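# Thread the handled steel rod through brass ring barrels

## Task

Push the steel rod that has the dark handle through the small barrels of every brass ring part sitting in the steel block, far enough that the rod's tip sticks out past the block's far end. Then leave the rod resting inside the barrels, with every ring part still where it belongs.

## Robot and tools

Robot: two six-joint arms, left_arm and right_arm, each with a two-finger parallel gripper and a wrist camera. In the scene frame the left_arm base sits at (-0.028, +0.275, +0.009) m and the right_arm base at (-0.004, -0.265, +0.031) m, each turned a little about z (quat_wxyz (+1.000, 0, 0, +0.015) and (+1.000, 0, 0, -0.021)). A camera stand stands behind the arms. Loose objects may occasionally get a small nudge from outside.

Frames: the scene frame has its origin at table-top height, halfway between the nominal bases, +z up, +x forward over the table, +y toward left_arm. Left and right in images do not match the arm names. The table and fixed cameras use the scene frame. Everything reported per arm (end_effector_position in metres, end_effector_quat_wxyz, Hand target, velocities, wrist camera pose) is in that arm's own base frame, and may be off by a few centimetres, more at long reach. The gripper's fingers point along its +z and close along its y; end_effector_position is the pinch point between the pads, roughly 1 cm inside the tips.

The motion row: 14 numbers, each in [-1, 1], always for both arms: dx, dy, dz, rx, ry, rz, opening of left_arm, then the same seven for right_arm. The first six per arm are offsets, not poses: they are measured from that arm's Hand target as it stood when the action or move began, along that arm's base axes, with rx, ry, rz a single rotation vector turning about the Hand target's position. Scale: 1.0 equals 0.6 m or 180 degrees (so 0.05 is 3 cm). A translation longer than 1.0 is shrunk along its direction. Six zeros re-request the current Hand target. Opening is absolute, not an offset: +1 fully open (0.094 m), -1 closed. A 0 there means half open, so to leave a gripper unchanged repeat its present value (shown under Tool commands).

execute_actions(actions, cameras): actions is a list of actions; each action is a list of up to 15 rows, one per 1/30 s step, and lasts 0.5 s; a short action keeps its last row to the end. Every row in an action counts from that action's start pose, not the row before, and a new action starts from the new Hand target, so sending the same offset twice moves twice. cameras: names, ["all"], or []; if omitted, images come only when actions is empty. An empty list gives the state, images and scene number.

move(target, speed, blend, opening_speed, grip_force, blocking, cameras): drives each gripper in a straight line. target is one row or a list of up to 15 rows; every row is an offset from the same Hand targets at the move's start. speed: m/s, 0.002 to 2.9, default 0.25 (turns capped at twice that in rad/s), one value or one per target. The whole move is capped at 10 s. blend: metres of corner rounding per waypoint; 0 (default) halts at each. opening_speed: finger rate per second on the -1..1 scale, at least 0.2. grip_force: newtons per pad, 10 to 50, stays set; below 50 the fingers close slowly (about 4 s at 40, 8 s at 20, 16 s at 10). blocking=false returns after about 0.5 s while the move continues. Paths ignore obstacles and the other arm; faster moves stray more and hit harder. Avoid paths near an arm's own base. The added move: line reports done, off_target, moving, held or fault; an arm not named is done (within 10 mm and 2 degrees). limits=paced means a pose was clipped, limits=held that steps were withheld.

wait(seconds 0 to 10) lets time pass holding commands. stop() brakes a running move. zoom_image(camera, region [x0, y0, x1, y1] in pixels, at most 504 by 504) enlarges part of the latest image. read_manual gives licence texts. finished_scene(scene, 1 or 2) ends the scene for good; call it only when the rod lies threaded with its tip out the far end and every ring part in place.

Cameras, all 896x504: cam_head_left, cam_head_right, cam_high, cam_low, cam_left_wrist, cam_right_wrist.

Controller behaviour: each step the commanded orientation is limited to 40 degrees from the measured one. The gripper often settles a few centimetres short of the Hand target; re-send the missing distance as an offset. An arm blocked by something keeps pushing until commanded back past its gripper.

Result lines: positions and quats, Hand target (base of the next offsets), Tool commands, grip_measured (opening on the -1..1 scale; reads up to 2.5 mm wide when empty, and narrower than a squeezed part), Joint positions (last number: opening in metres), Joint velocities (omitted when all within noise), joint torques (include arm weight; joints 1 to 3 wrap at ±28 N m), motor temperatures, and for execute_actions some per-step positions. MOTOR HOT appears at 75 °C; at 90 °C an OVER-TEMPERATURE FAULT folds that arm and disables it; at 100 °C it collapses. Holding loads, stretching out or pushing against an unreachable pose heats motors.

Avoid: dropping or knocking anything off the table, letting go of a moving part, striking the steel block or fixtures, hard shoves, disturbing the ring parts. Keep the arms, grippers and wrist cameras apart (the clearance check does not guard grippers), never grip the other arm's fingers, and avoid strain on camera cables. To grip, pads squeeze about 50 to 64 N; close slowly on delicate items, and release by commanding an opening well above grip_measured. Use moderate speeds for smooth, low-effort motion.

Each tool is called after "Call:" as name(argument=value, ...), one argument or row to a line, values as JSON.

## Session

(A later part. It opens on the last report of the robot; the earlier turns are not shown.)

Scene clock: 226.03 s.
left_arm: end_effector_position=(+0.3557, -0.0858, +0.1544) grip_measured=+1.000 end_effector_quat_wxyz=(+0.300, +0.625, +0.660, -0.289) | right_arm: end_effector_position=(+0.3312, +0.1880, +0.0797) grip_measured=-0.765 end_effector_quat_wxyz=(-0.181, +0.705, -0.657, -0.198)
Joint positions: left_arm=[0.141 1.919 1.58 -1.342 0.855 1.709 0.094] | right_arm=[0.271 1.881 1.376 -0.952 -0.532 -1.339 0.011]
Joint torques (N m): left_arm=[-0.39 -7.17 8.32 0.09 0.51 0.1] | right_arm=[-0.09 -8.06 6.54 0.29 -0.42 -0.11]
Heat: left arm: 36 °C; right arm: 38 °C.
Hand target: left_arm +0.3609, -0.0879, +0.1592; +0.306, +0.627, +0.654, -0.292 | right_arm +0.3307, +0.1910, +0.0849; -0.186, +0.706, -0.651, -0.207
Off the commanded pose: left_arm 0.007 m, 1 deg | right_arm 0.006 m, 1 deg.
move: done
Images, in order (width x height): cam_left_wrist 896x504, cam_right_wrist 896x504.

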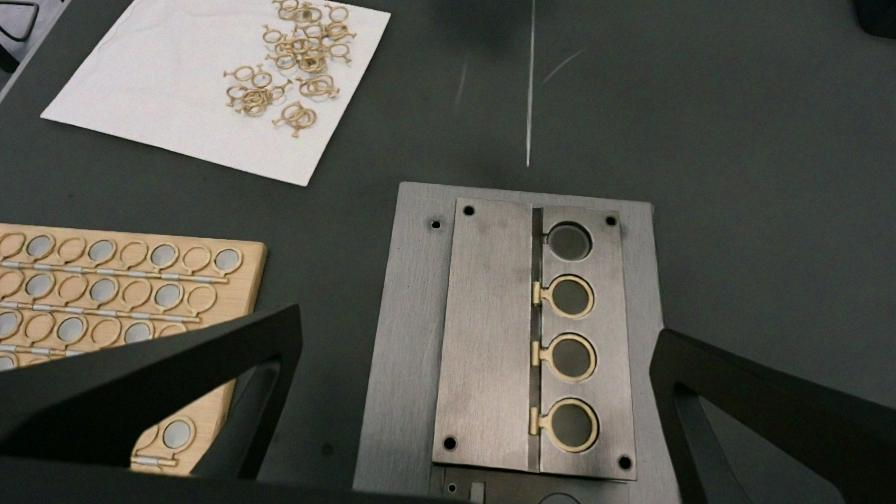

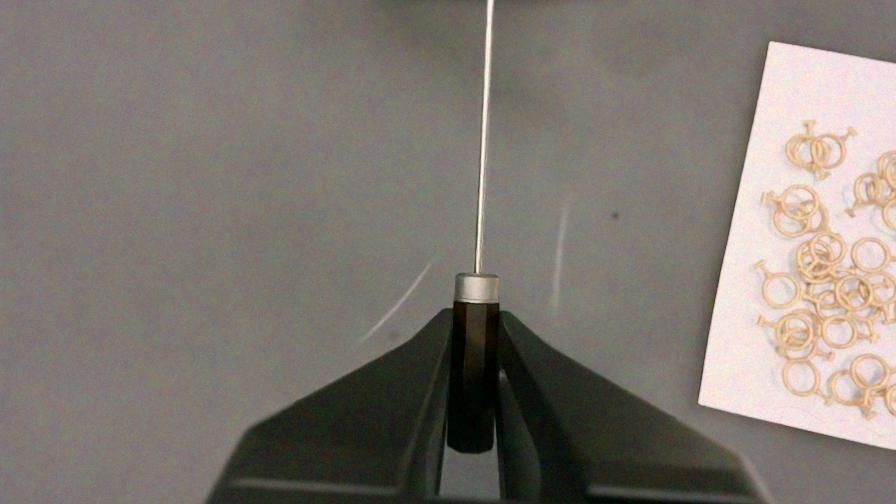

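Call:
move(
  target=[0, 0, 0, 0, 0, 0, 1.0, 0.0075, 0.0022, -0.0037, -0.0002, 0.0006, 0, -0.95],
  speed=0.04,
  cameras=[],
)

Scene clock: 239.97 s.
left_arm: end_effector_position=(+0.3557, -0.0858, +0.1544) grip_measured=+1.000 end_effector_quat_wxyz=(+0.300, +0.625, +0.660, -0.289) | right_arm: end_effector_position=(+0.3334, +0.1887, +0.0780) grip_measured=-0.765 end_effector_quat_wxyz=(-0.180, +0.705, -0.657, -0.199)
Joint positions: left_arm=[0.141 1.919 1.58 -1.342 0.855 1.709 0.094] | right_arm=[0.271 1.893 1.385 -0.952 -0.532 -1.339 0.011]
Joint torques (N m): left_arm=[-0.28 -7.1 8.01 0.03 0.54 0.1] | right_arm=[-0.06 -7.6 7.35 0.28 -0.43 -0.11]
Heat: left arm: 36 °C; right arm: 38 °C.
Hand target: left_arm +0.3609, -0.0879, +0.1592; +0.306, +0.627, +0.654, -0.292 | right_arm +0.3353, +0.1923, +0.0829; -0.185, +0.706, -0.651, -0.208
Off the commanded pose: left_arm 0.007 m, 1 deg | right_arm 0.006 m, 1 deg.
move: done
No camera images: "cameras" was empty.

Call:
move(
  target=[
    [0, 0, 0, 0, 0, 0, 1.0, -0.0102, -0.0028, 0.0022, -0.0025, 0.0089, 0, -0.95],
    [0, 0, 0, 0, 0, 0, 1.0, 0.0022, 0.0007, 0.0022, 0.0004, -0.0015, 0, -0.95],
  ],
  speed=0.04,
  cameras=["cam_left_wrist"],
)

Call:
zoom_image(
  camera="cam_left_wrist",
  region=[500, 130, 580, 230],
)

Scene clock: 251.77 s.
left_arm: end_effector_position=(+0.3557, -0.0858, +0.1544) grip_measured=+1.000 end_effector_quat_wxyz=(+0.300, +0.625, +0.660, -0.289) | right_arm: end_effector_position=(+0.3301, +0.1877, +0.0791) grip_measured=-0.765 end_effector_quat_wxyz=(-0.173, +0.703, -0.659, -0.203)
Joint positions: left_arm=[0.141 1.919 1.58 -1.342 0.855 1.709 0.094] | right_arm=[0.271 1.893 1.391 -0.975 -0.532 -1.339 0.011]
Joint torques (N m): left_arm=[-0.27 -7.01 8.27 0.08 0.51 0.11] | right_arm=[-0.06 -7.58 7.23 0.47 -0.43 -0.11]
Heat: left arm: 36 °C; right arm: 39 °C.
Hand target: left_arm +0.3609, -0.0879, +0.1592; +0.306, +0.627, +0.654, -0.292 | right_arm +0.3366, +0.1927, +0.0841; -0.187, +0.706, -0.651, -0.207
Off the commanded pose: left_arm 0.007 m, 1 deg | right_arm 0.010 m, 2 deg.
move: done
Images, in order (width x height): cam_left_wrist 896x504.

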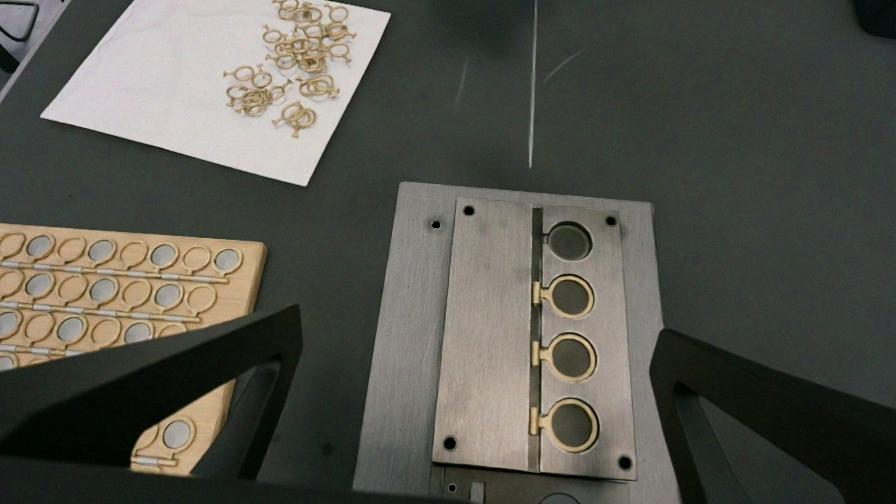

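Scaled by 5.040 from the camera's 896x504 image, which has a finer 1280x720 frame.

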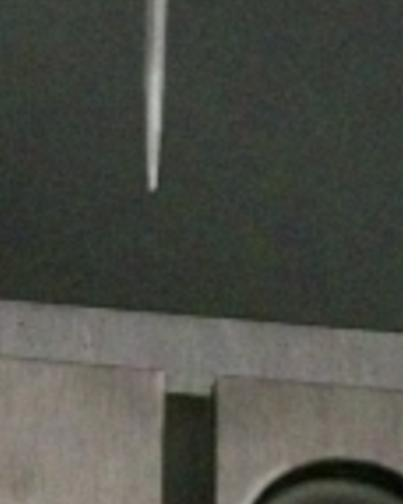

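Call:
move(
  target=[0, 0, 0, 0, 0, 0, 1.0, -0.0078, 0.0243, 0, 0, 0, 0, -0.95],
  speed=0.04,
  cameras=["cam_left_wrist"],
)

Call:
zoom_image(
  camera="cam_left_wrist",
  region=[500, 130, 580, 230],
)

Scene clock: 271.57 s.
left_arm: end_effector_position=(+0.3557, -0.0858, +0.1544) grip_measured=+1.000 end_effector_quat_wxyz=(+0.300, +0.625, +0.660, -0.289) | right_arm: end_effector_position=(+0.3277, +0.2008, +0.0796) grip_measured=-0.765 end_effector_quat_wxyz=(-0.175, +0.708, -0.654, -0.203)
Joint positions: left_arm=[0.141 1.919 1.58 -1.342 0.855 1.709 0.094] | right_arm=[0.307 1.893 1.391 -0.954 -0.532 -1.312 0.011]
Joint torques (N m): left_arm=[-0.34 -7.08 8.09 0.06 0.53 0.09] | right_arm=[0.59 -8.08 6.42 0.59 -0.38 0.12]
Heat: left arm: 36 °C; right arm: 39 °C.
Hand target: left_arm +0.3609, -0.0879, +0.1592; +0.306, +0.627, +0.654, -0.292 | right_arm +0.3319, +0.2073, +0.0841; -0.187, +0.706, -0.651, -0.207
Off the commanded pose: left_arm 0.007 m, 1 deg | right_arm 0.009 m, 1 deg.
move: done
Images, in order (width x height): cam_left_wrist 896x504.

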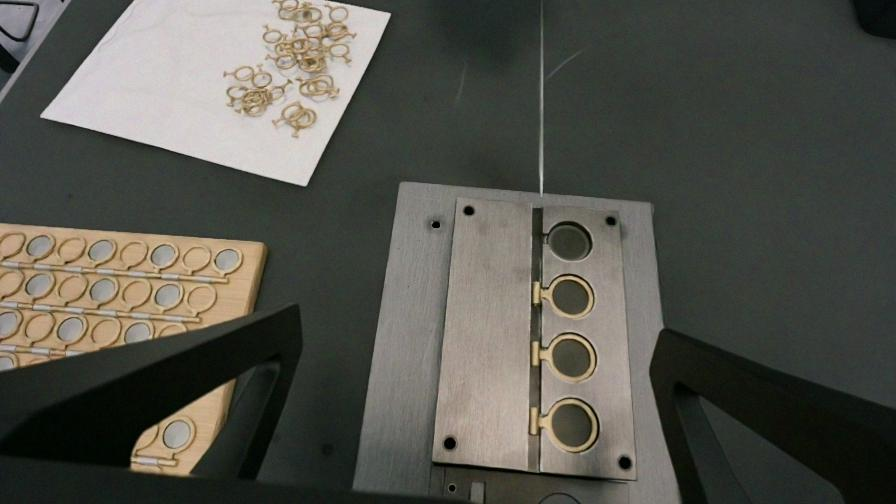

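Scaled by 5.040 from the camera's 896x504 image, which has a finer 1280x720 frame.

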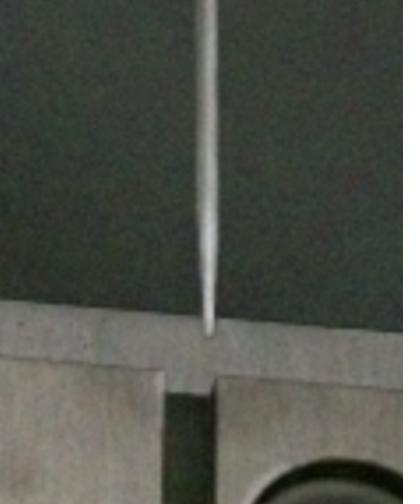

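Call:
move(
  target=[-0.2098, -0.1702, 0.0347, -0.0088, -0.0085, 0.486, 1.0, 0, 0, 0, 0, 0, 0, -0.95],
  speed=0.25,
  cameras=["cam_left_wrist"],
)

Call:
zoom_image(
  camera="cam_left_wrist",
  region=[200, 120, 480, 240],
)

Call:
zoom_image(
  camera="cam_left_wrist",
  region=[400, 120, 600, 210],
)

Call:
zoom_image(
  camera="cam_left_wrist",
  region=[660, 110, 860, 200],
)

Scene clock: 289.67 s.
left_arm: end_effector_position=(+0.2313, -0.1849, +0.1664) grip_measured=+1.000 end_effector_quat_wxyz=(+0.426, +0.009, +0.905, +0.006) | right_arm: end_effector_position=(+0.3278, +0.2008, +0.0796) grip_measured=-0.765 end_effector_quat_wxyz=(-0.175, +0.708, -0.654, -0.203)
Joint positions: left_arm=[-1.115 1.196 0.873 -0.762 -0.767 -0.896 0.094] | right_arm=[0.307 1.893 1.391 -0.954 -0.532 -1.312 0.011]
Joint torques (N m): left_arm=[-0.58 -2.82 9.4 1.06 -0.55 -0.09] | right_arm=[0.61 -8.08 6.41 0.57 -0.38 0.1]
Heat: left arm: 36 °C; right arm: 39 °C.
Hand target: left_arm +0.2350, -0.1901, +0.1799; +0.439, +0.001, +0.899, +0.000 | right_arm +0.3318, +0.2073, +0.0841; -0.187, +0.707, -0.651, -0.207
Off the commanded pose: left_arm 0.015 m, 2 deg | right_arm 0.009 m, 1 deg.
move: off_target (left_arm)
Images, in order (width x height): cam_left_wrist 896x504.

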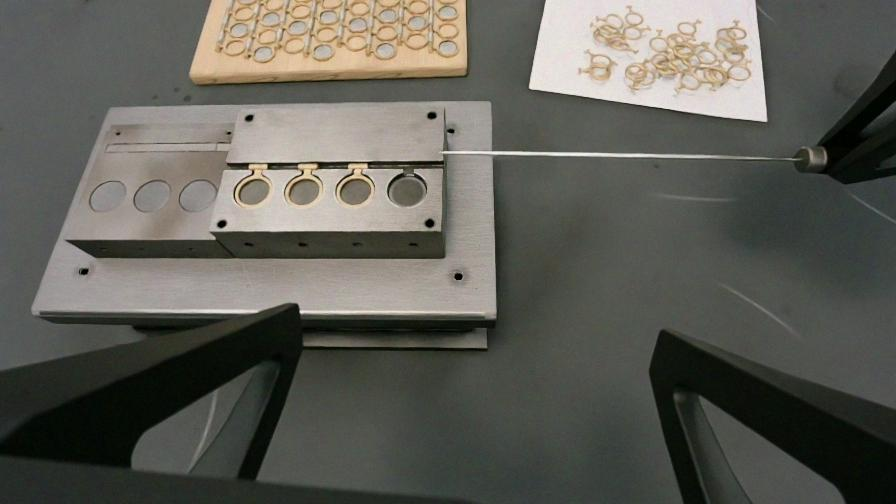

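Scaled by 1.800 from the camera's 896x504 image, which has a finer 1280x720 frame.

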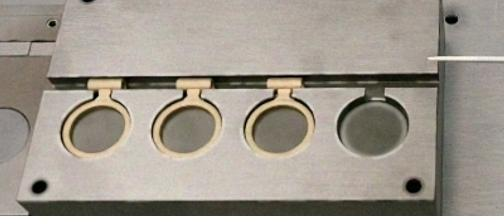

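Scaled by 2.520 from the camera's 896x504 image, which has a finer 1280x720 frame.

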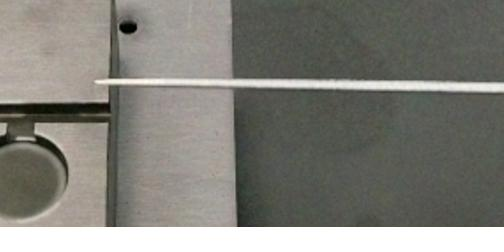

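Scaled by 2.520 from the camera's 896x504 image, which has a finer 1280x720 frame.

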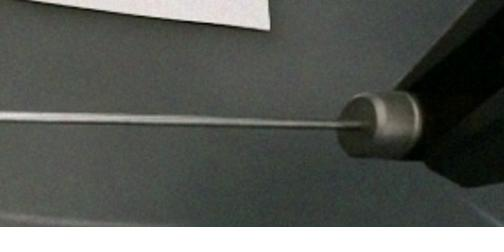

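Call:
move(
  target=[0, 0, 0, 0, 0, 0, 1.0, 0, -0.005, -0.0047, -0.0138, -0.0017, 0, -0.95],
  speed=0.04,
  cameras=["cam_left_wrist"],
)

Call:
zoom_image(
  camera="cam_left_wrist",
  region=[400, 120, 600, 210],
)

Call:
zoom_image(
  camera="cam_left_wrist",
  region=[660, 110, 860, 200],
)

Scene clock: 322.17 s.
left_arm: end_effector_position=(+0.2312, -0.1848, +0.1663) grip_measured=+1.000 end_effector_quat_wxyz=(+0.426, +0.009, +0.905, +0.007) | right_arm: end_effector_position=(+0.3280, +0.1986, +0.0765) grip_measured=-0.765 end_effector_quat_wxyz=(-0.166, +0.711, -0.656, -0.189)
Joint positions: left_arm=[-1.115 1.196 0.873 -0.763 -0.767 -0.897 0.094] | right_arm=[0.316 1.893 1.391 -0.954 -0.497 -1.306 0.011]
Joint torques (N m): left_arm=[-0.46 -2.89 9.47 1.14 -0.55 -0.09] | right_arm=[0.72 -7.98 7.01 0.47 -0.33 0.09]
Heat: left arm: 36 °C; right arm: 39 °C.
Hand target: left_arm +0.2350, -0.1900, +0.1799; +0.439, +0.001, +0.899, +0.000 | right_arm +0.3319, +0.2042, +0.0813; -0.173, +0.711, -0.654, -0.191
Off the commanded pose: left_arm 0.015 m, 2 deg | right_arm 0.008 m, 1 deg.
move: off_target (left_arm)
Images, in order (width x height): cam_left_wrist 896x504.

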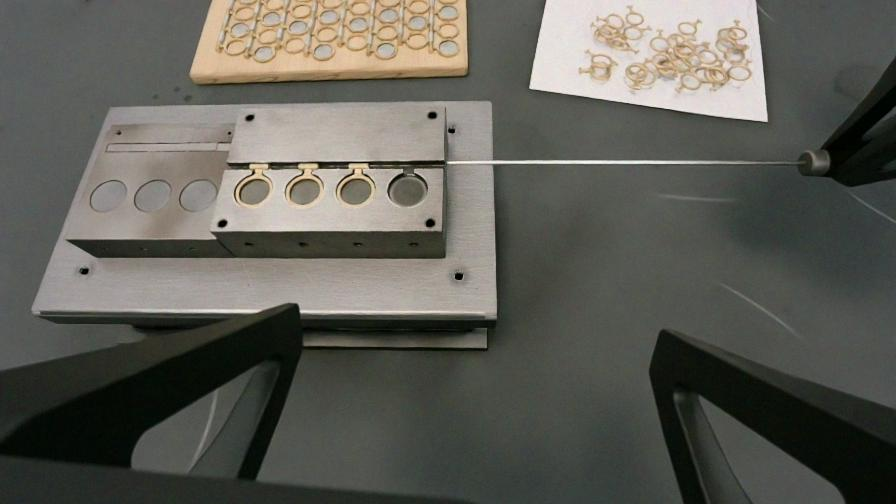

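Scaled by 2.520 from the camera's 896x504 image, which has a finer 1280x720 frame.

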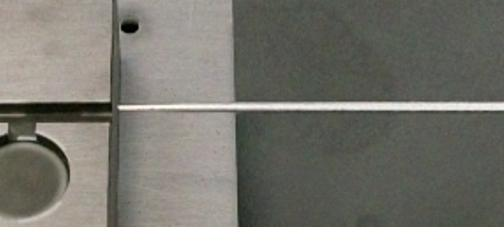

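Scaled by 2.520 from the camera's 896x504 image, which has a finer 1280x720 frame.

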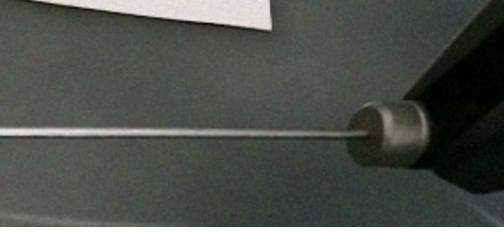

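Call:
zoom_image(
  camera="cam_left_wrist",
  region=[340, 130, 460, 200],
)

Call:
zoom_image(
  camera="cam_left_wrist",
  region=[230, 130, 350, 200],
)

Scaled by 4.200 from the camera's 896x504 image, which has a finer 1280x720 frame.

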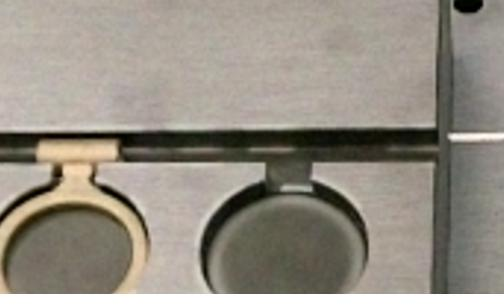

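Scaled by 4.200 from the camera's 896x504 image, which has a finer 1280x720 frame.

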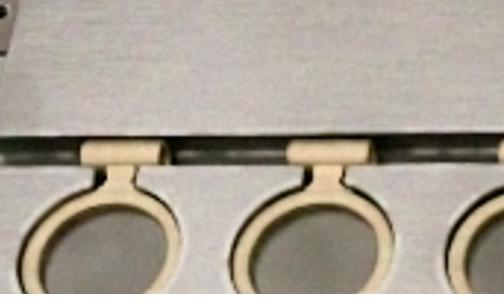

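Call:
move(
  target=[0, 0, 0, 0, 0, 0, 1.0, -0.0005, 0, -0.004, -0.0028, 0.0017, 0, -0.95],
  speed=0.04,
  cameras=["cam_left_wrist"],
)

Call:
zoom_image(
  camera="cam_left_wrist",
  region=[340, 130, 460, 200],
)

Call:
zoom_image(
  camera="cam_left_wrist",
  region=[440, 110, 640, 210],
)

Scene clock: 358.07 s.
left_arm: end_effector_position=(+0.2312, -0.1848, +0.1663) grip_measured=+1.000 end_effector_quat_wxyz=(+0.426, +0.009, +0.905, +0.007) | right_arm: end_effector_position=(+0.3278, +0.1986, +0.0759) grip_measured=-0.765 end_effector_quat_wxyz=(-0.164, +0.712, -0.657, -0.187)
Joint positions: left_arm=[-1.115 1.196 0.873 -0.763 -0.767 -0.897 0.094] | right_arm=[0.319 1.893 1.391 -0.954 -0.49 -1.303 0.011]
Joint torques (N m): left_arm=[-0.64 -3.15 9.4 1.15 -0.54 -0.02] | right_arm=[0.75 -7.53 7.2 0.45 -0.28 0.09]
Heat: left arm: 37 °C; right arm: 40 °C.
Hand target: left_arm +0.2350, -0.1900, +0.1799; +0.439, +0.001, +0.899, +0.000 | right_arm +0.3315, +0.2042, +0.0789; -0.168, +0.711, -0.656, -0.190
Off the commanded pose: left_arm 0.015 m, 2 deg | right_arm 0.007 m, 1 deg.
move: off_target (left_arm)
Images, in order (width x height): cam_left_wrist 896x504.

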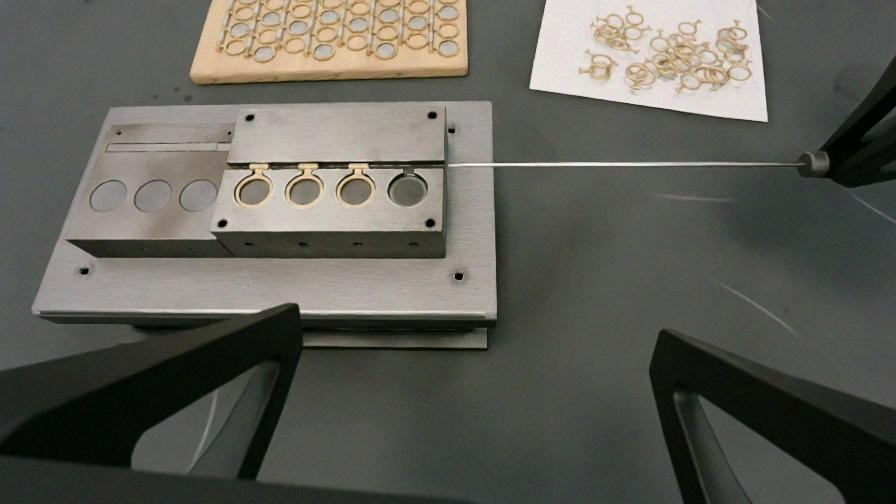

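Scaled by 4.200 from the camera's 896x504 image, which has a finer 1280x720 frame.

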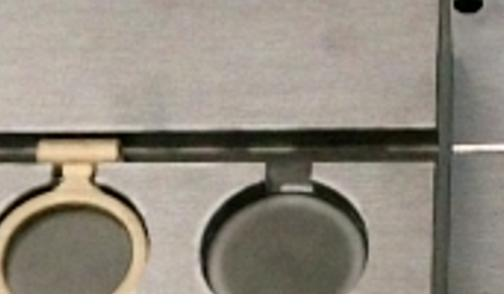

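Scaled by 2.520 from the camera's 896x504 image, which has a finer 1280x720 frame.

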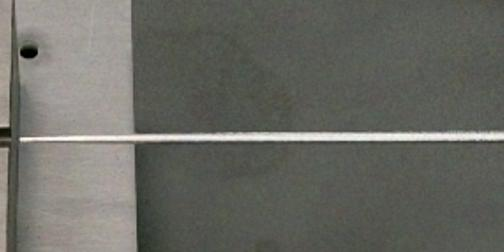

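Call:
move(
  target=[0.2098, 0.1702, -0.0347, 0.0088, 0.0085, -0.486, 1.0, 0, 0, 0, 0, 0, 0, -0.95],
  speed=0.25,
  cameras=["cam_left_wrist"],
)

Call:
zoom_image(
  camera="cam_left_wrist",
  region=[500, 160, 580, 260],
)

Scene clock: 371.50 s.
left_arm: end_effector_position=(+0.3552, -0.0880, +0.1538) grip_measured=+1.000 end_effector_quat_wxyz=(+0.299, +0.628, +0.658, -0.290) | right_arm: end_effector_position=(+0.3278, +0.1985, +0.0759) grip_measured=-0.765 end_effector_quat_wxyz=(-0.164, +0.712, -0.657, -0.187)
Joint positions: left_arm=[0.135 1.919 1.579 -1.34 0.853 1.708 0.094] | right_arm=[0.319 1.893 1.391 -0.954 -0.489 -1.303 0.011]
Joint torques (N m): left_arm=[0.35 -7.06 8.17 0 0.57 0.1] | right_arm=[0.75 -7.51 7.2 0.44 -0.28 0.09]
Heat: left arm: 37 °C; right arm: 40 °C.
Hand target: left_arm +0.3609, -0.0879, +0.1591; +0.306, +0.627, +0.654, -0.292 | right_arm +0.3315, +0.2043, +0.0789; -0.168, +0.711, -0.656, -0.190
Off the commanded pose: left_arm 0.008 m, 1 deg | right_arm 0.007 m, 1 deg.
move: done
Images, in order (width x height): cam_left_wrist 896x504.

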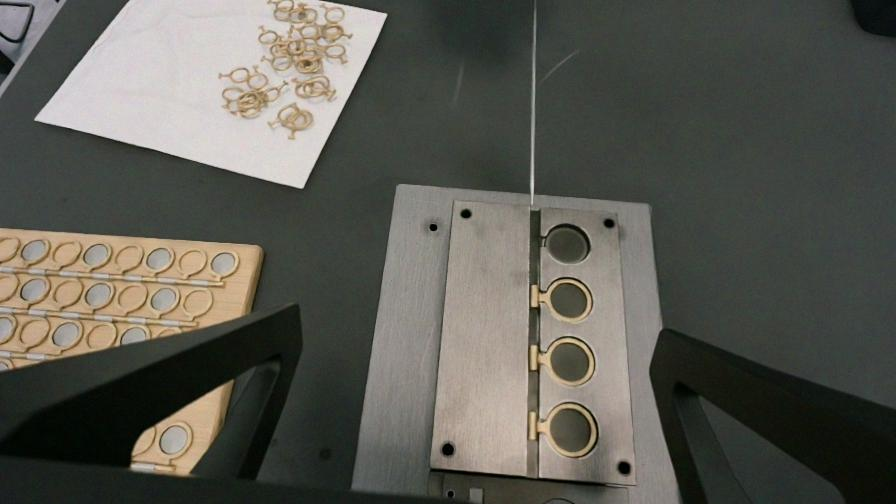

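Scaled by 5.040 from the camera's 896x504 image, which has a finer 1280x720 frame.

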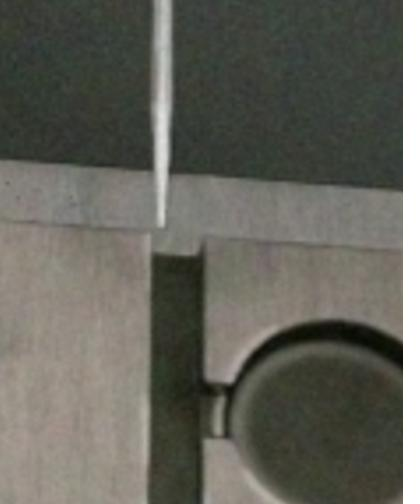

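Call:
move(
  target=[
    [0,0,0,0,0,0,1.0,-0.01508,-0.00498,0.0038,-0.0044,0.01333,0,-0.95],
    [0,0,0,0,0,0,1.0,-0.00221,-0.00073,0.0038,-0.00081,0.00245,0,-0.95],
  ],
  speed=0.03,
  cameras=["cam_left_wrist"],
)

Call:
zoom_image(
  camera="cam_left_wrist",
  region=[500, 160, 580, 260],
)

Scene clock: 427.60 s.
left_arm: end_effector_position=(+0.3550, -0.0880, +0.1538) grip_measured=+1.000 end_effector_quat_wxyz=(+0.298, +0.628, +0.658, -0.290) | right_arm: end_effector_position=(+0.3246, +0.1975, +0.0779) grip_measured=-0.765 end_effector_quat_wxyz=(-0.156, +0.710, -0.659, -0.191)
Joint positions: left_arm=[0.135 1.919 1.579 -1.341 0.853 1.709 0.094] | right_arm=[0.319 1.893 1.401 -0.981 -0.489 -1.302 0.011]
Joint torques (N m): left_arm=[0.5 -7.1 8.28 0.05 0.56 0.11] | right_arm=[0.75 -7.56 7.16 0.51 -0.29 0.08]
Heat: left arm: 37 °C; right arm: 40 °C.
Hand target: left_arm +0.3609, -0.0879, +0.1591; +0.307, +0.627, +0.654, -0.292 | right_arm +0.3302, +0.2039, +0.0812; -0.165, +0.711, -0.657, -0.192
Off the commanded pose: left_arm 0.008 m, 1 deg | right_arm 0.009 m, 1 deg.
move: done
Images, in order (width x height): cam_left_wrist 896x504.

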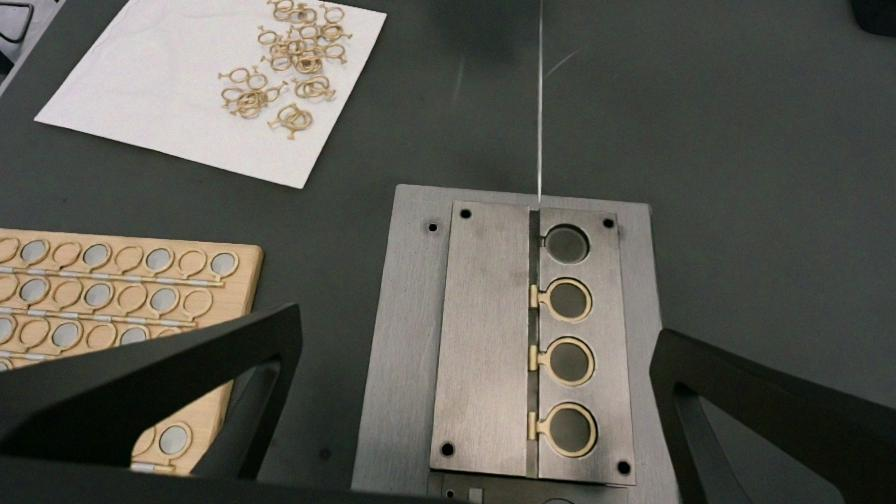

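Scaled by 5.040 from the camera's 896x504 image, which has a finer 1280x720 frame.

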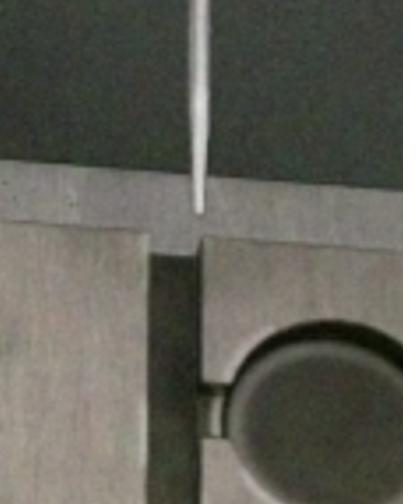

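Call:
move(
  target=[-0.2098,-0.1702,0.0347,-0.0088,-0.0085,0.486,1.0,0,0,0,0,0,0,-0.95],
  speed=0.35,
  cameras=["cam_left_wrist"],
)

Call:
zoom_image(
  camera="cam_left_wrist",
  region=[380, 120, 540, 210],
)

Scene clock: 447.97 s.
left_arm: end_effector_position=(+0.2313, -0.1849, +0.1664) grip_measured=+1.000 end_effector_quat_wxyz=(+0.426, +0.009, +0.905, +0.007) | right_arm: end_effector_position=(+0.3246, +0.1975, +0.0779) grip_measured=-0.765 end_effector_quat_wxyz=(-0.156, +0.710, -0.659, -0.191)
Joint positions: left_arm=[-1.115 1.196 0.873 -0.763 -0.767 -0.896 0.094] | right_arm=[0.319 1.893 1.401 -0.981 -0.489 -1.302 0.011]
Joint torques (N m): left_arm=[-0.65 -3 9.43 1.18 -0.51 -0.02] | right_arm=[0.75 -7.56 7.16 0.51 -0.29 0.08]
Heat: left arm: 37 °C; right arm: 39 °C.
Hand target: left_arm +0.2350, -0.1901, +0.1799; +0.439, +0.001, +0.899, +0.001 | right_arm +0.3302, +0.2039, +0.0812; -0.165, +0.711, -0.657, -0.192
Off the commanded pose: left_arm 0.015 m, 2 deg | right_arm 0.009 m, 1 deg.
move: off_target (left_arm)
Images, in order (width x height): cam_left_wrist 896x504.

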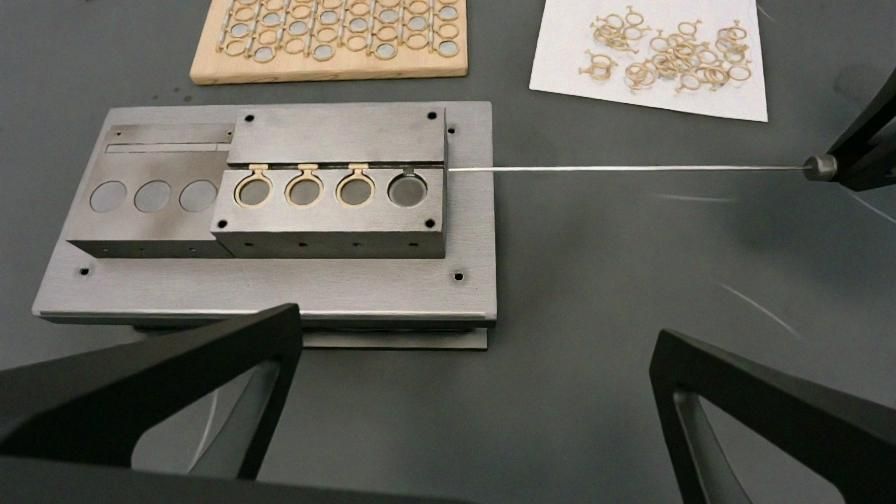

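Scaled by 3.150 from the camera's 896x504 image, which has a finer 1280x720 frame.

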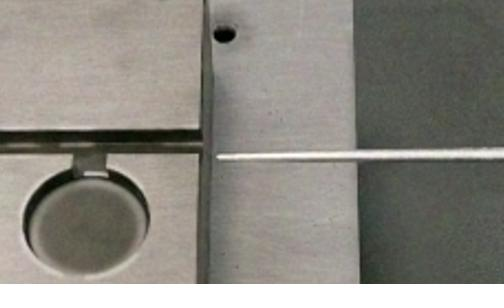

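Call:
zoom_image(
  camera="cam_left_wrist",
  region=[230, 140, 330, 200],
)

Call:
zoom_image(
  camera="cam_left_wrist",
  region=[330, 140, 490, 200],
)

Scaled by 5.040 from the camera's 896x504 image, which has a finer 1280x720 frame.

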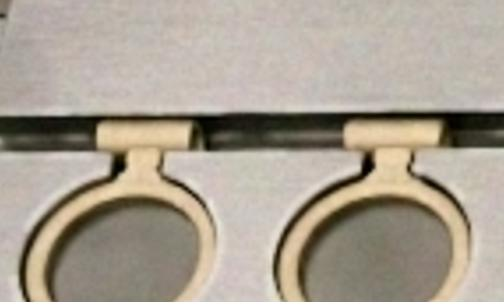

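Scaled by 3.150 from the camera's 896x504 image, which has a finer 1280x720 frame.

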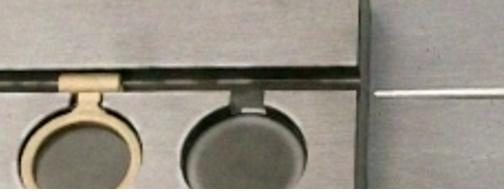

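Call:
move(
  target=[0,0,0,0,0,0,1.0,0.00223,0.01365,0.00143,0.0009,-0.00272,0,-0.95],
  speed=0.03,
  cameras=["cam_left_wrist"],
)

Call:
zoom_image(
  camera="cam_left_wrist",
  region=[330, 140, 490, 200],
)

Scene clock: 485.87 s.
left_arm: end_effector_position=(+0.2313, -0.1848, +0.1664) grip_measured=+1.000 end_effector_quat_wxyz=(+0.426, +0.009, +0.905, +0.007) | right_arm: end_effector_position=(+0.3244, +0.2003, +0.0779) grip_measured=-0.765 end_effector_quat_wxyz=(-0.154, +0.712, -0.659, -0.186)
Joint positions: left_arm=[-1.115 1.196 0.873 -0.764 -0.768 -0.897 0.094] | right_arm=[0.331 1.893 1.405 -0.979 -0.477 -1.292 0.011]
Joint torques (N m): left_arm=[-0.87 -2.77 9.44 1.11 -0.56 -0.05] | right_arm=[1.43 -7.36 7.45 0.64 -0.37 0.19]
Heat: left arm: 38 °C; right arm: 39 °C.
Hand target: left_arm +0.2350, -0.1901, +0.1799; +0.439, +0.001, +0.899, +0.001 | right_arm +0.3316, +0.2120, +0.0821; -0.169, +0.711, -0.656, -0.189
Off the commanded pose: left_arm 0.015 m, 2 deg | right_arm 0.014 m, 2 deg.
move: off_target (left_arm, right_arm)
Images, in order (width x height): cam_left_wrist 896x504.

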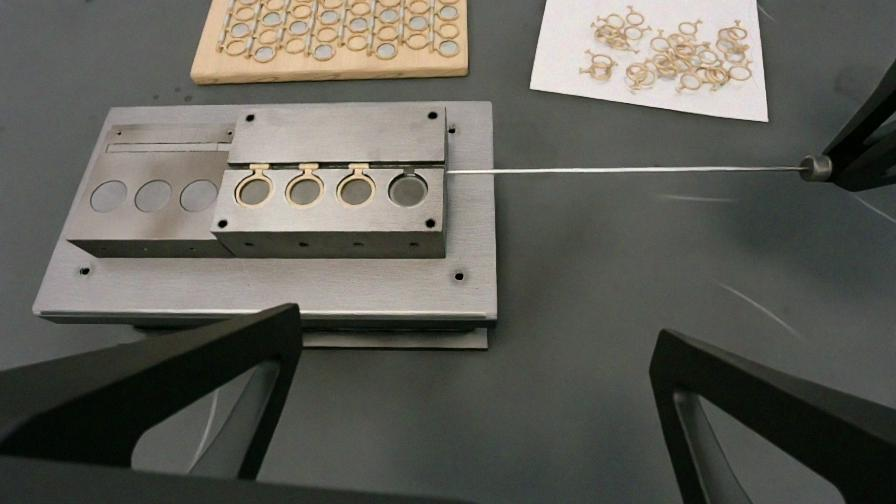

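Scaled by 3.150 from the camera's 896x504 image, which has a finer 1280x720 frame.

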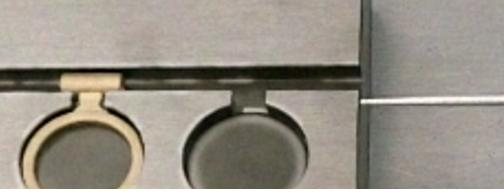

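Call:
move(
  target=[0.2098,0.1702,-0.0347,0.0088,0.0085,-0.486,1.0,0.0025,-0.0038,0,0,0,-0.0022,-0.95],
  speed=0.35,
  cameras=["cam_left_wrist"],
)

Call:
zoom_image(
  camera="cam_left_wrist",
  region=[500, 160, 580, 260],
)

Scene clock: 541.00 s.
left_arm: end_effector_position=(+0.3554, -0.0872, +0.1541) grip_measured=+1.000 end_effector_quat_wxyz=(+0.300, +0.626, +0.659, -0.290) | right_arm: end_effector_position=(+0.3244, +0.2003, +0.0779) grip_measured=-0.765 end_effector_quat_wxyz=(-0.154, +0.712, -0.659, -0.186)
Joint positions: left_arm=[0.138 1.919 1.578 -1.34 0.855 1.709 0.094] | right_arm=[0.331 1.893 1.405 -0.979 -0.477 -1.292 0.011]
Joint torques (N m): left_arm=[0.17 -7.12 8.38 0.05 0.54 0.1] | right_arm=[0.79 -7.32 7.49 0.64 -0.37 0.19]
Heat: left arm: 38 °C; right arm: 39 °C.
Hand target: left_arm +0.3608, -0.0879, +0.1591; +0.307, +0.627, +0.654, -0.292 | right_arm +0.3331, +0.2097, +0.0821; -0.170, +0.709, -0.658, -0.189
Off the commanded pose: left_arm 0.007 m, 1 deg | right_arm 0.014 m, 2 deg.
move: off_target (right_arm)
Images, in order (width x height): cam_left_wrist 896x504.

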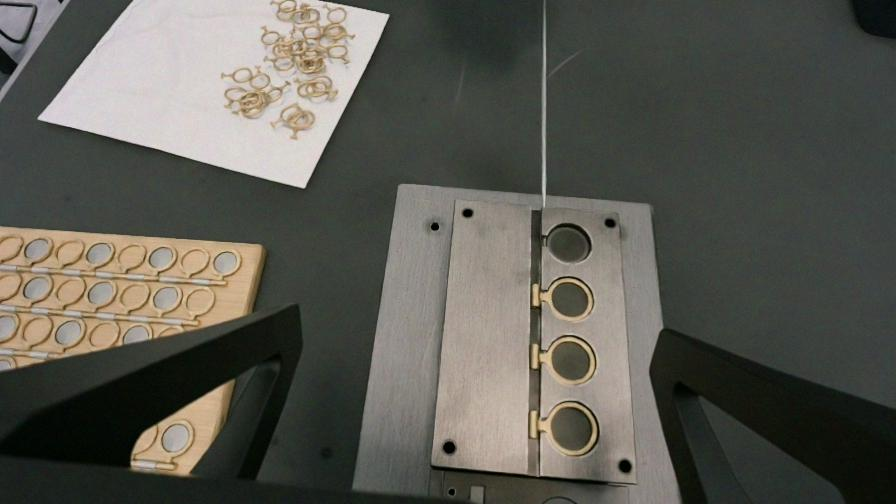

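Scaled by 5.040 from the camera's 896x504 image, which has a finer 1280x720 frame.

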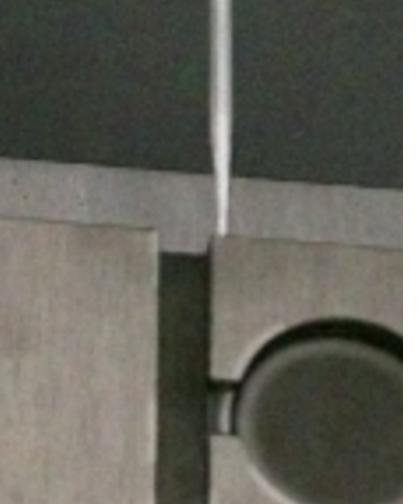

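Call:
move(
  target=[
    [0,0,0,0,0,0,1.0,0.00643,-0.01022,0,0,0,-0.00586,-0.95],
    [0,0,0,0,0,0,1.0,0.00947,-0.00922,0.00095,0.00083,-0.00241,-0.00586,-0.95],
  ],
  speed=0.03,
  cameras=["cam_left_wrist"],
)

Call:
zoom_image(
  camera="cam_left_wrist",
  region=[500, 160, 580, 260],
)

Scene clock: 567.17 s.
left_arm: end_effector_position=(+0.3553, -0.0872, +0.1541) grip_measured=+1.000 end_effector_quat_wxyz=(+0.300, +0.627, +0.658, -0.290) | right_arm: end_effector_position=(+0.3286, +0.2000, +0.0777) grip_measured=-0.765 end_effector_quat_wxyz=(-0.158, +0.708, -0.663, -0.184)
Joint positions: left_arm=[0.138 1.919 1.578 -1.341 0.855 1.709 0.094] | right_arm=[0.327 1.897 1.408 -0.967 -0.477 -1.282 0.011]
Joint torques (N m): left_arm=[0.35 -7.12 8.18 0.11 0.57 0.09] | right_arm=[-0.5 -7.58 7.39 0.61 -0.36 0.11]
Heat: left arm: 38 °C; right arm: 39 °C.
Hand target: left_arm +0.3608, -0.0879, +0.1591; +0.307, +0.627, +0.654, -0.292 | right_arm +0.3389, +0.2042, +0.0826; -0.175, +0.703, -0.664, -0.185
Off the commanded pose: left_arm 0.007 m, 1 deg | right_arm 0.012 m, 2 deg.
move: off_target (right_arm)
Images, in order (width x height): cam_left_wrist 896x504.

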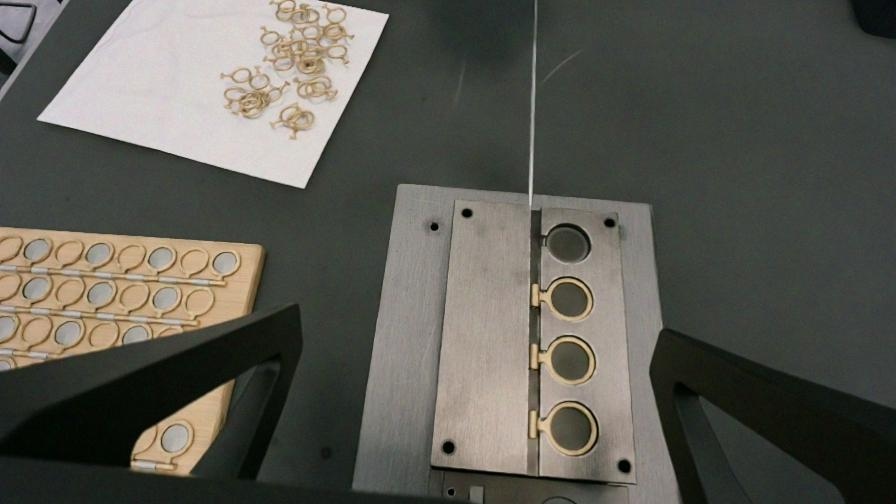

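Scaled by 5.040 from the camera's 896x504 image, which has a finer 1280x720 frame.

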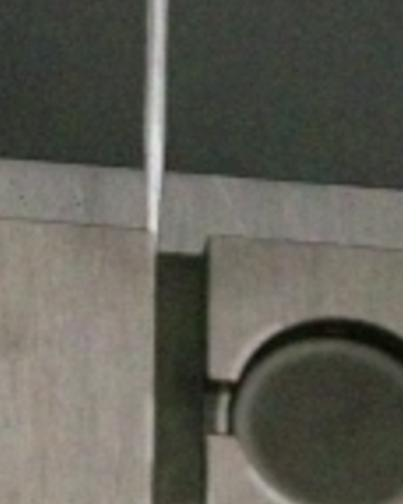

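Call:
move(
  target=[
    [0,0,0,0,0,0,1.0,0,0,0,0.00055,-0.00506,0.00955,-0.95],
    [0,0,0,0,0,0,1.0,0,0,0,0.00016,-0.00149,0.00281,-0.95],
    [0,0,0,0,0,0,1.0,-0.00483,0.00802,0,0.00016,-0.00149,0.00733,-0.95],
  ],
  speed=0.03,
  cameras=["cam_left_wrist"],
)

Call:
zoom_image(
  camera="cam_left_wrist",
  region=[500, 160, 580, 260],
)

Scene clock: 611.10 s.
left_arm: end_effector_position=(+0.3553, -0.0872, +0.1541) grip_measured=+1.000 end_effector_quat_wxyz=(+0.300, +0.627, +0.658, -0.290) | right_arm: end_effector_position=(+0.3294, +0.2002, +0.0778) grip_measured=-0.765 end_effector_quat_wxyz=(-0.161, +0.712, -0.659, -0.182)
Joint positions: left_arm=[0.138 1.919 1.578 -1.341 0.855 1.709 0.094] | right_arm=[0.327 1.897 1.408 -0.963 -0.477 -1.291 0.011]
Joint torques (N m): left_arm=[-0.02 -7.21 8.27 0.05 0.52 0.11] | right_arm=[0.81 -7.57 7.42 0.58 -0.37 0.1]
Motor temperatures (°C): left_arm=[27 30 38 31 30 26 27] | right_arm=[31 37 41 33 31 30 31]
Heat: left arm: 38 °C; right arm: 41 °C.
Hand target: left_arm +0.3608, -0.0879, +0.1591; +0.307, +0.627, +0.654, -0.292 | right_arm +0.3359, +0.2089, +0.0825; -0.174, +0.711, -0.655, -0.186
Off the commanded pose: left_arm 0.007 m, 1 deg | right_arm 0.012 m, 2 deg.
move: off_target (right_arm)
Images, in order (width x height): cam_left_wrist 896x504.

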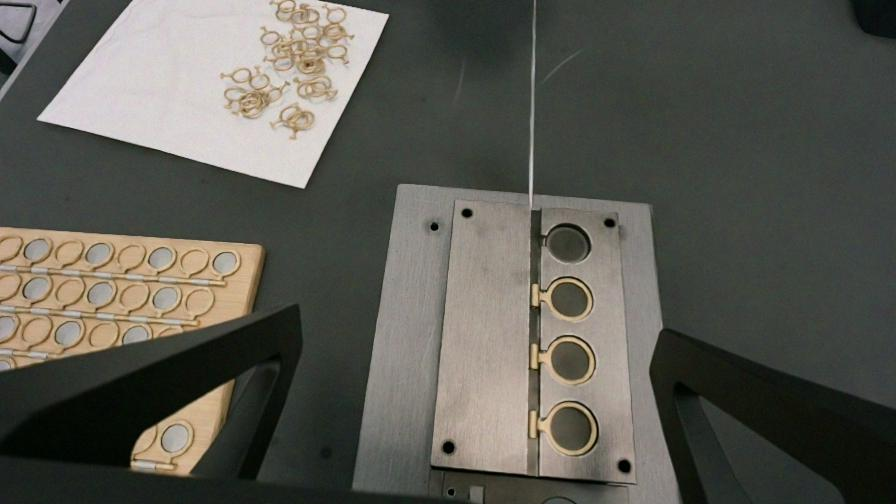

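Scaled by 5.040 from the camera's 896x504 image, which has a finer 1280x720 frame.

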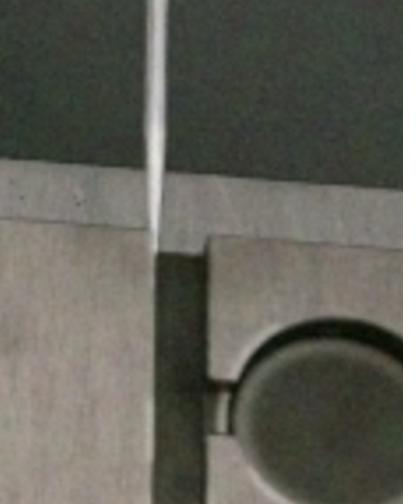

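Call:
move(
  target=[
    [0,0,0,0,0,0,1.0,-0.01218,-0.00415,0.00261,-0.00364,0.01069,0,-0.95],
    [0,0,0,0,0,0,1.0,-0.00328,-0.00112,0.00261,-0.00108,0.00316,0,-0.95],
  ],
  speed=0.03,
  cameras=["cam_left_wrist"],
)

Call:
zoom_image(
  camera="cam_left_wrist",
  region=[500, 160, 580, 260],
)

Scene clock: 630.67 s.
left_arm: end_effector_position=(+0.3553, -0.0872, +0.1541) grip_measured=+1.000 end_effector_quat_wxyz=(+0.300, +0.627, +0.658, -0.290) | right_arm: end_effector_position=(+0.3299, +0.2004, +0.0800) grip_measured=-0.765 end_effector_quat_wxyz=(-0.161, +0.712, -0.659, -0.182)
Joint positions: left_arm=[0.138 1.919 1.578 -1.341 0.855 1.709 0.094] | right_arm=[0.327 1.897 1.417 -0.972 -0.477 -1.291 0.011]
Joint torques (N m): left_arm=[0.09 -7.24 8.35 0.07 0.54 0.07] | right_arm=[0.83 -7.6 7.3 0.5 -0.37 0.1]
Heat: left arm: 38 °C; right arm: 41 °C.
Hand target: left_arm +0.3608, -0.0879, +0.1591; +0.307, +0.627, +0.654, -0.292 | right_arm +0.3340, +0.2083, +0.0841; -0.170, +0.711, -0.656, -0.188
Off the commanded pose: left_arm 0.007 m, 1 deg | right_arm 0.010 m, 1 deg.
move: done
Images, in order (width x height): cam_left_wrist 896x504.

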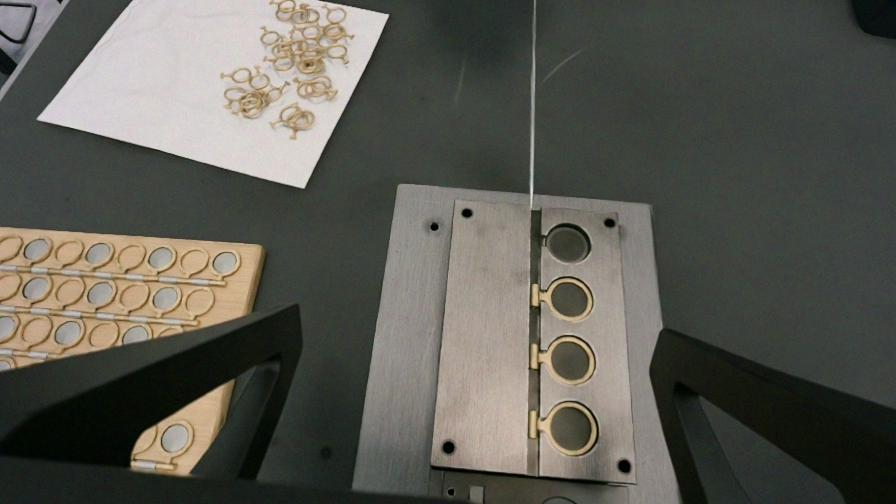

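Scaled by 5.040 from the camera's 896x504 image, which has a finer 1280x720 frame.

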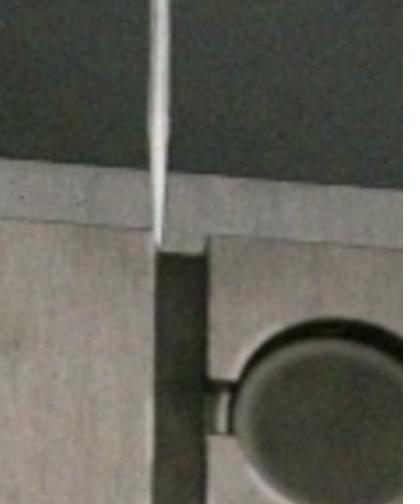

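Call:
move(
  target=[
    [0,0,0,0,0,0,1.0,-0.01744,-0.00594,-0.01876,-0.00405,0.01189,0,-0.95],
    [0,0,0,0,0,0,1.0,-0.00287,-0.00098,-0.00309,-0.00067,0.00196,0,-0.95],
  ],
  speed=0.03,
  cameras=["cam_left_wrist"],
)

Call:
zoom_image(
  camera="cam_left_wrist",
  region=[500, 160, 580, 260],
)

Scene clock: 644.17 s.
left_arm: end_effector_position=(+0.3553, -0.0872, +0.1541) grip_measured=+1.000 end_effector_quat_wxyz=(+0.300, +0.627, +0.658, -0.290) | right_arm: end_effector_position=(+0.3279, +0.1999, +0.0773) grip_measured=-0.765 end_effector_quat_wxyz=(-0.157, +0.711, -0.660, -0.185)
Joint positions: left_arm=[0.138 1.919 1.578 -1.341 0.855 1.709 0.094] | right_arm=[0.327 1.9 1.41 -0.972 -0.479 -1.29 0.011]
Joint torques (N m): left_arm=[0.09 -7.09 8.16 0.08 0.52 0.09] | right_arm=[0.81 -7.77 7.31 0.48 -0.36 0.09]
Heat: left arm: 38 °C; right arm: 40 °C.
Hand target: left_arm +0.3608, -0.0879, +0.1591; +0.307, +0.627, +0.654, -0.292 | right_arm +0.3323, +0.2077, +0.0823; -0.167, +0.710, -0.657, -0.190
Off the commanded pose: left_arm 0.007 m, 1 deg | right_arm 0.010 m, 1 deg.
move: done
Images, in order (width x height): cam_left_wrist 896x504.

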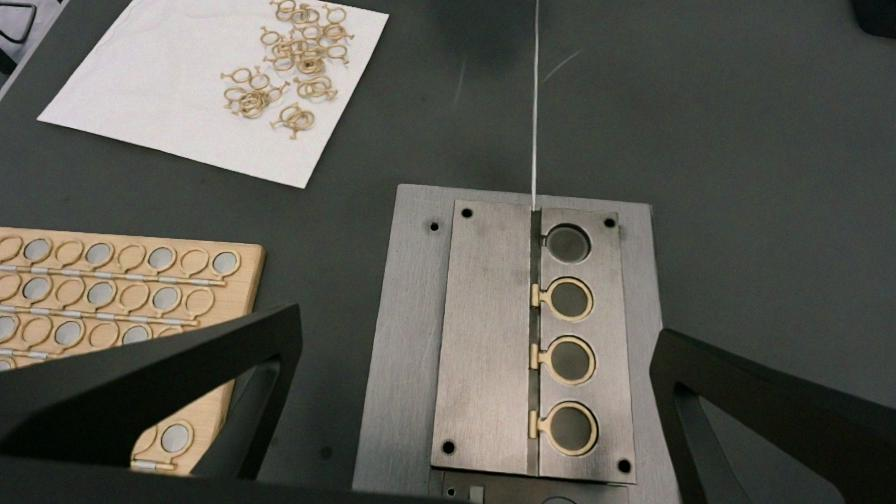

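Scaled by 5.040 from the camera's 896x504 image, which has a finer 1280x720 frame.

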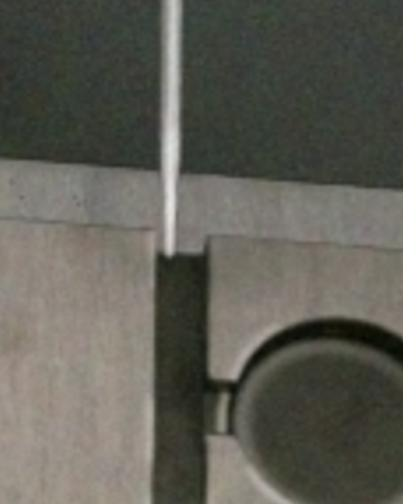

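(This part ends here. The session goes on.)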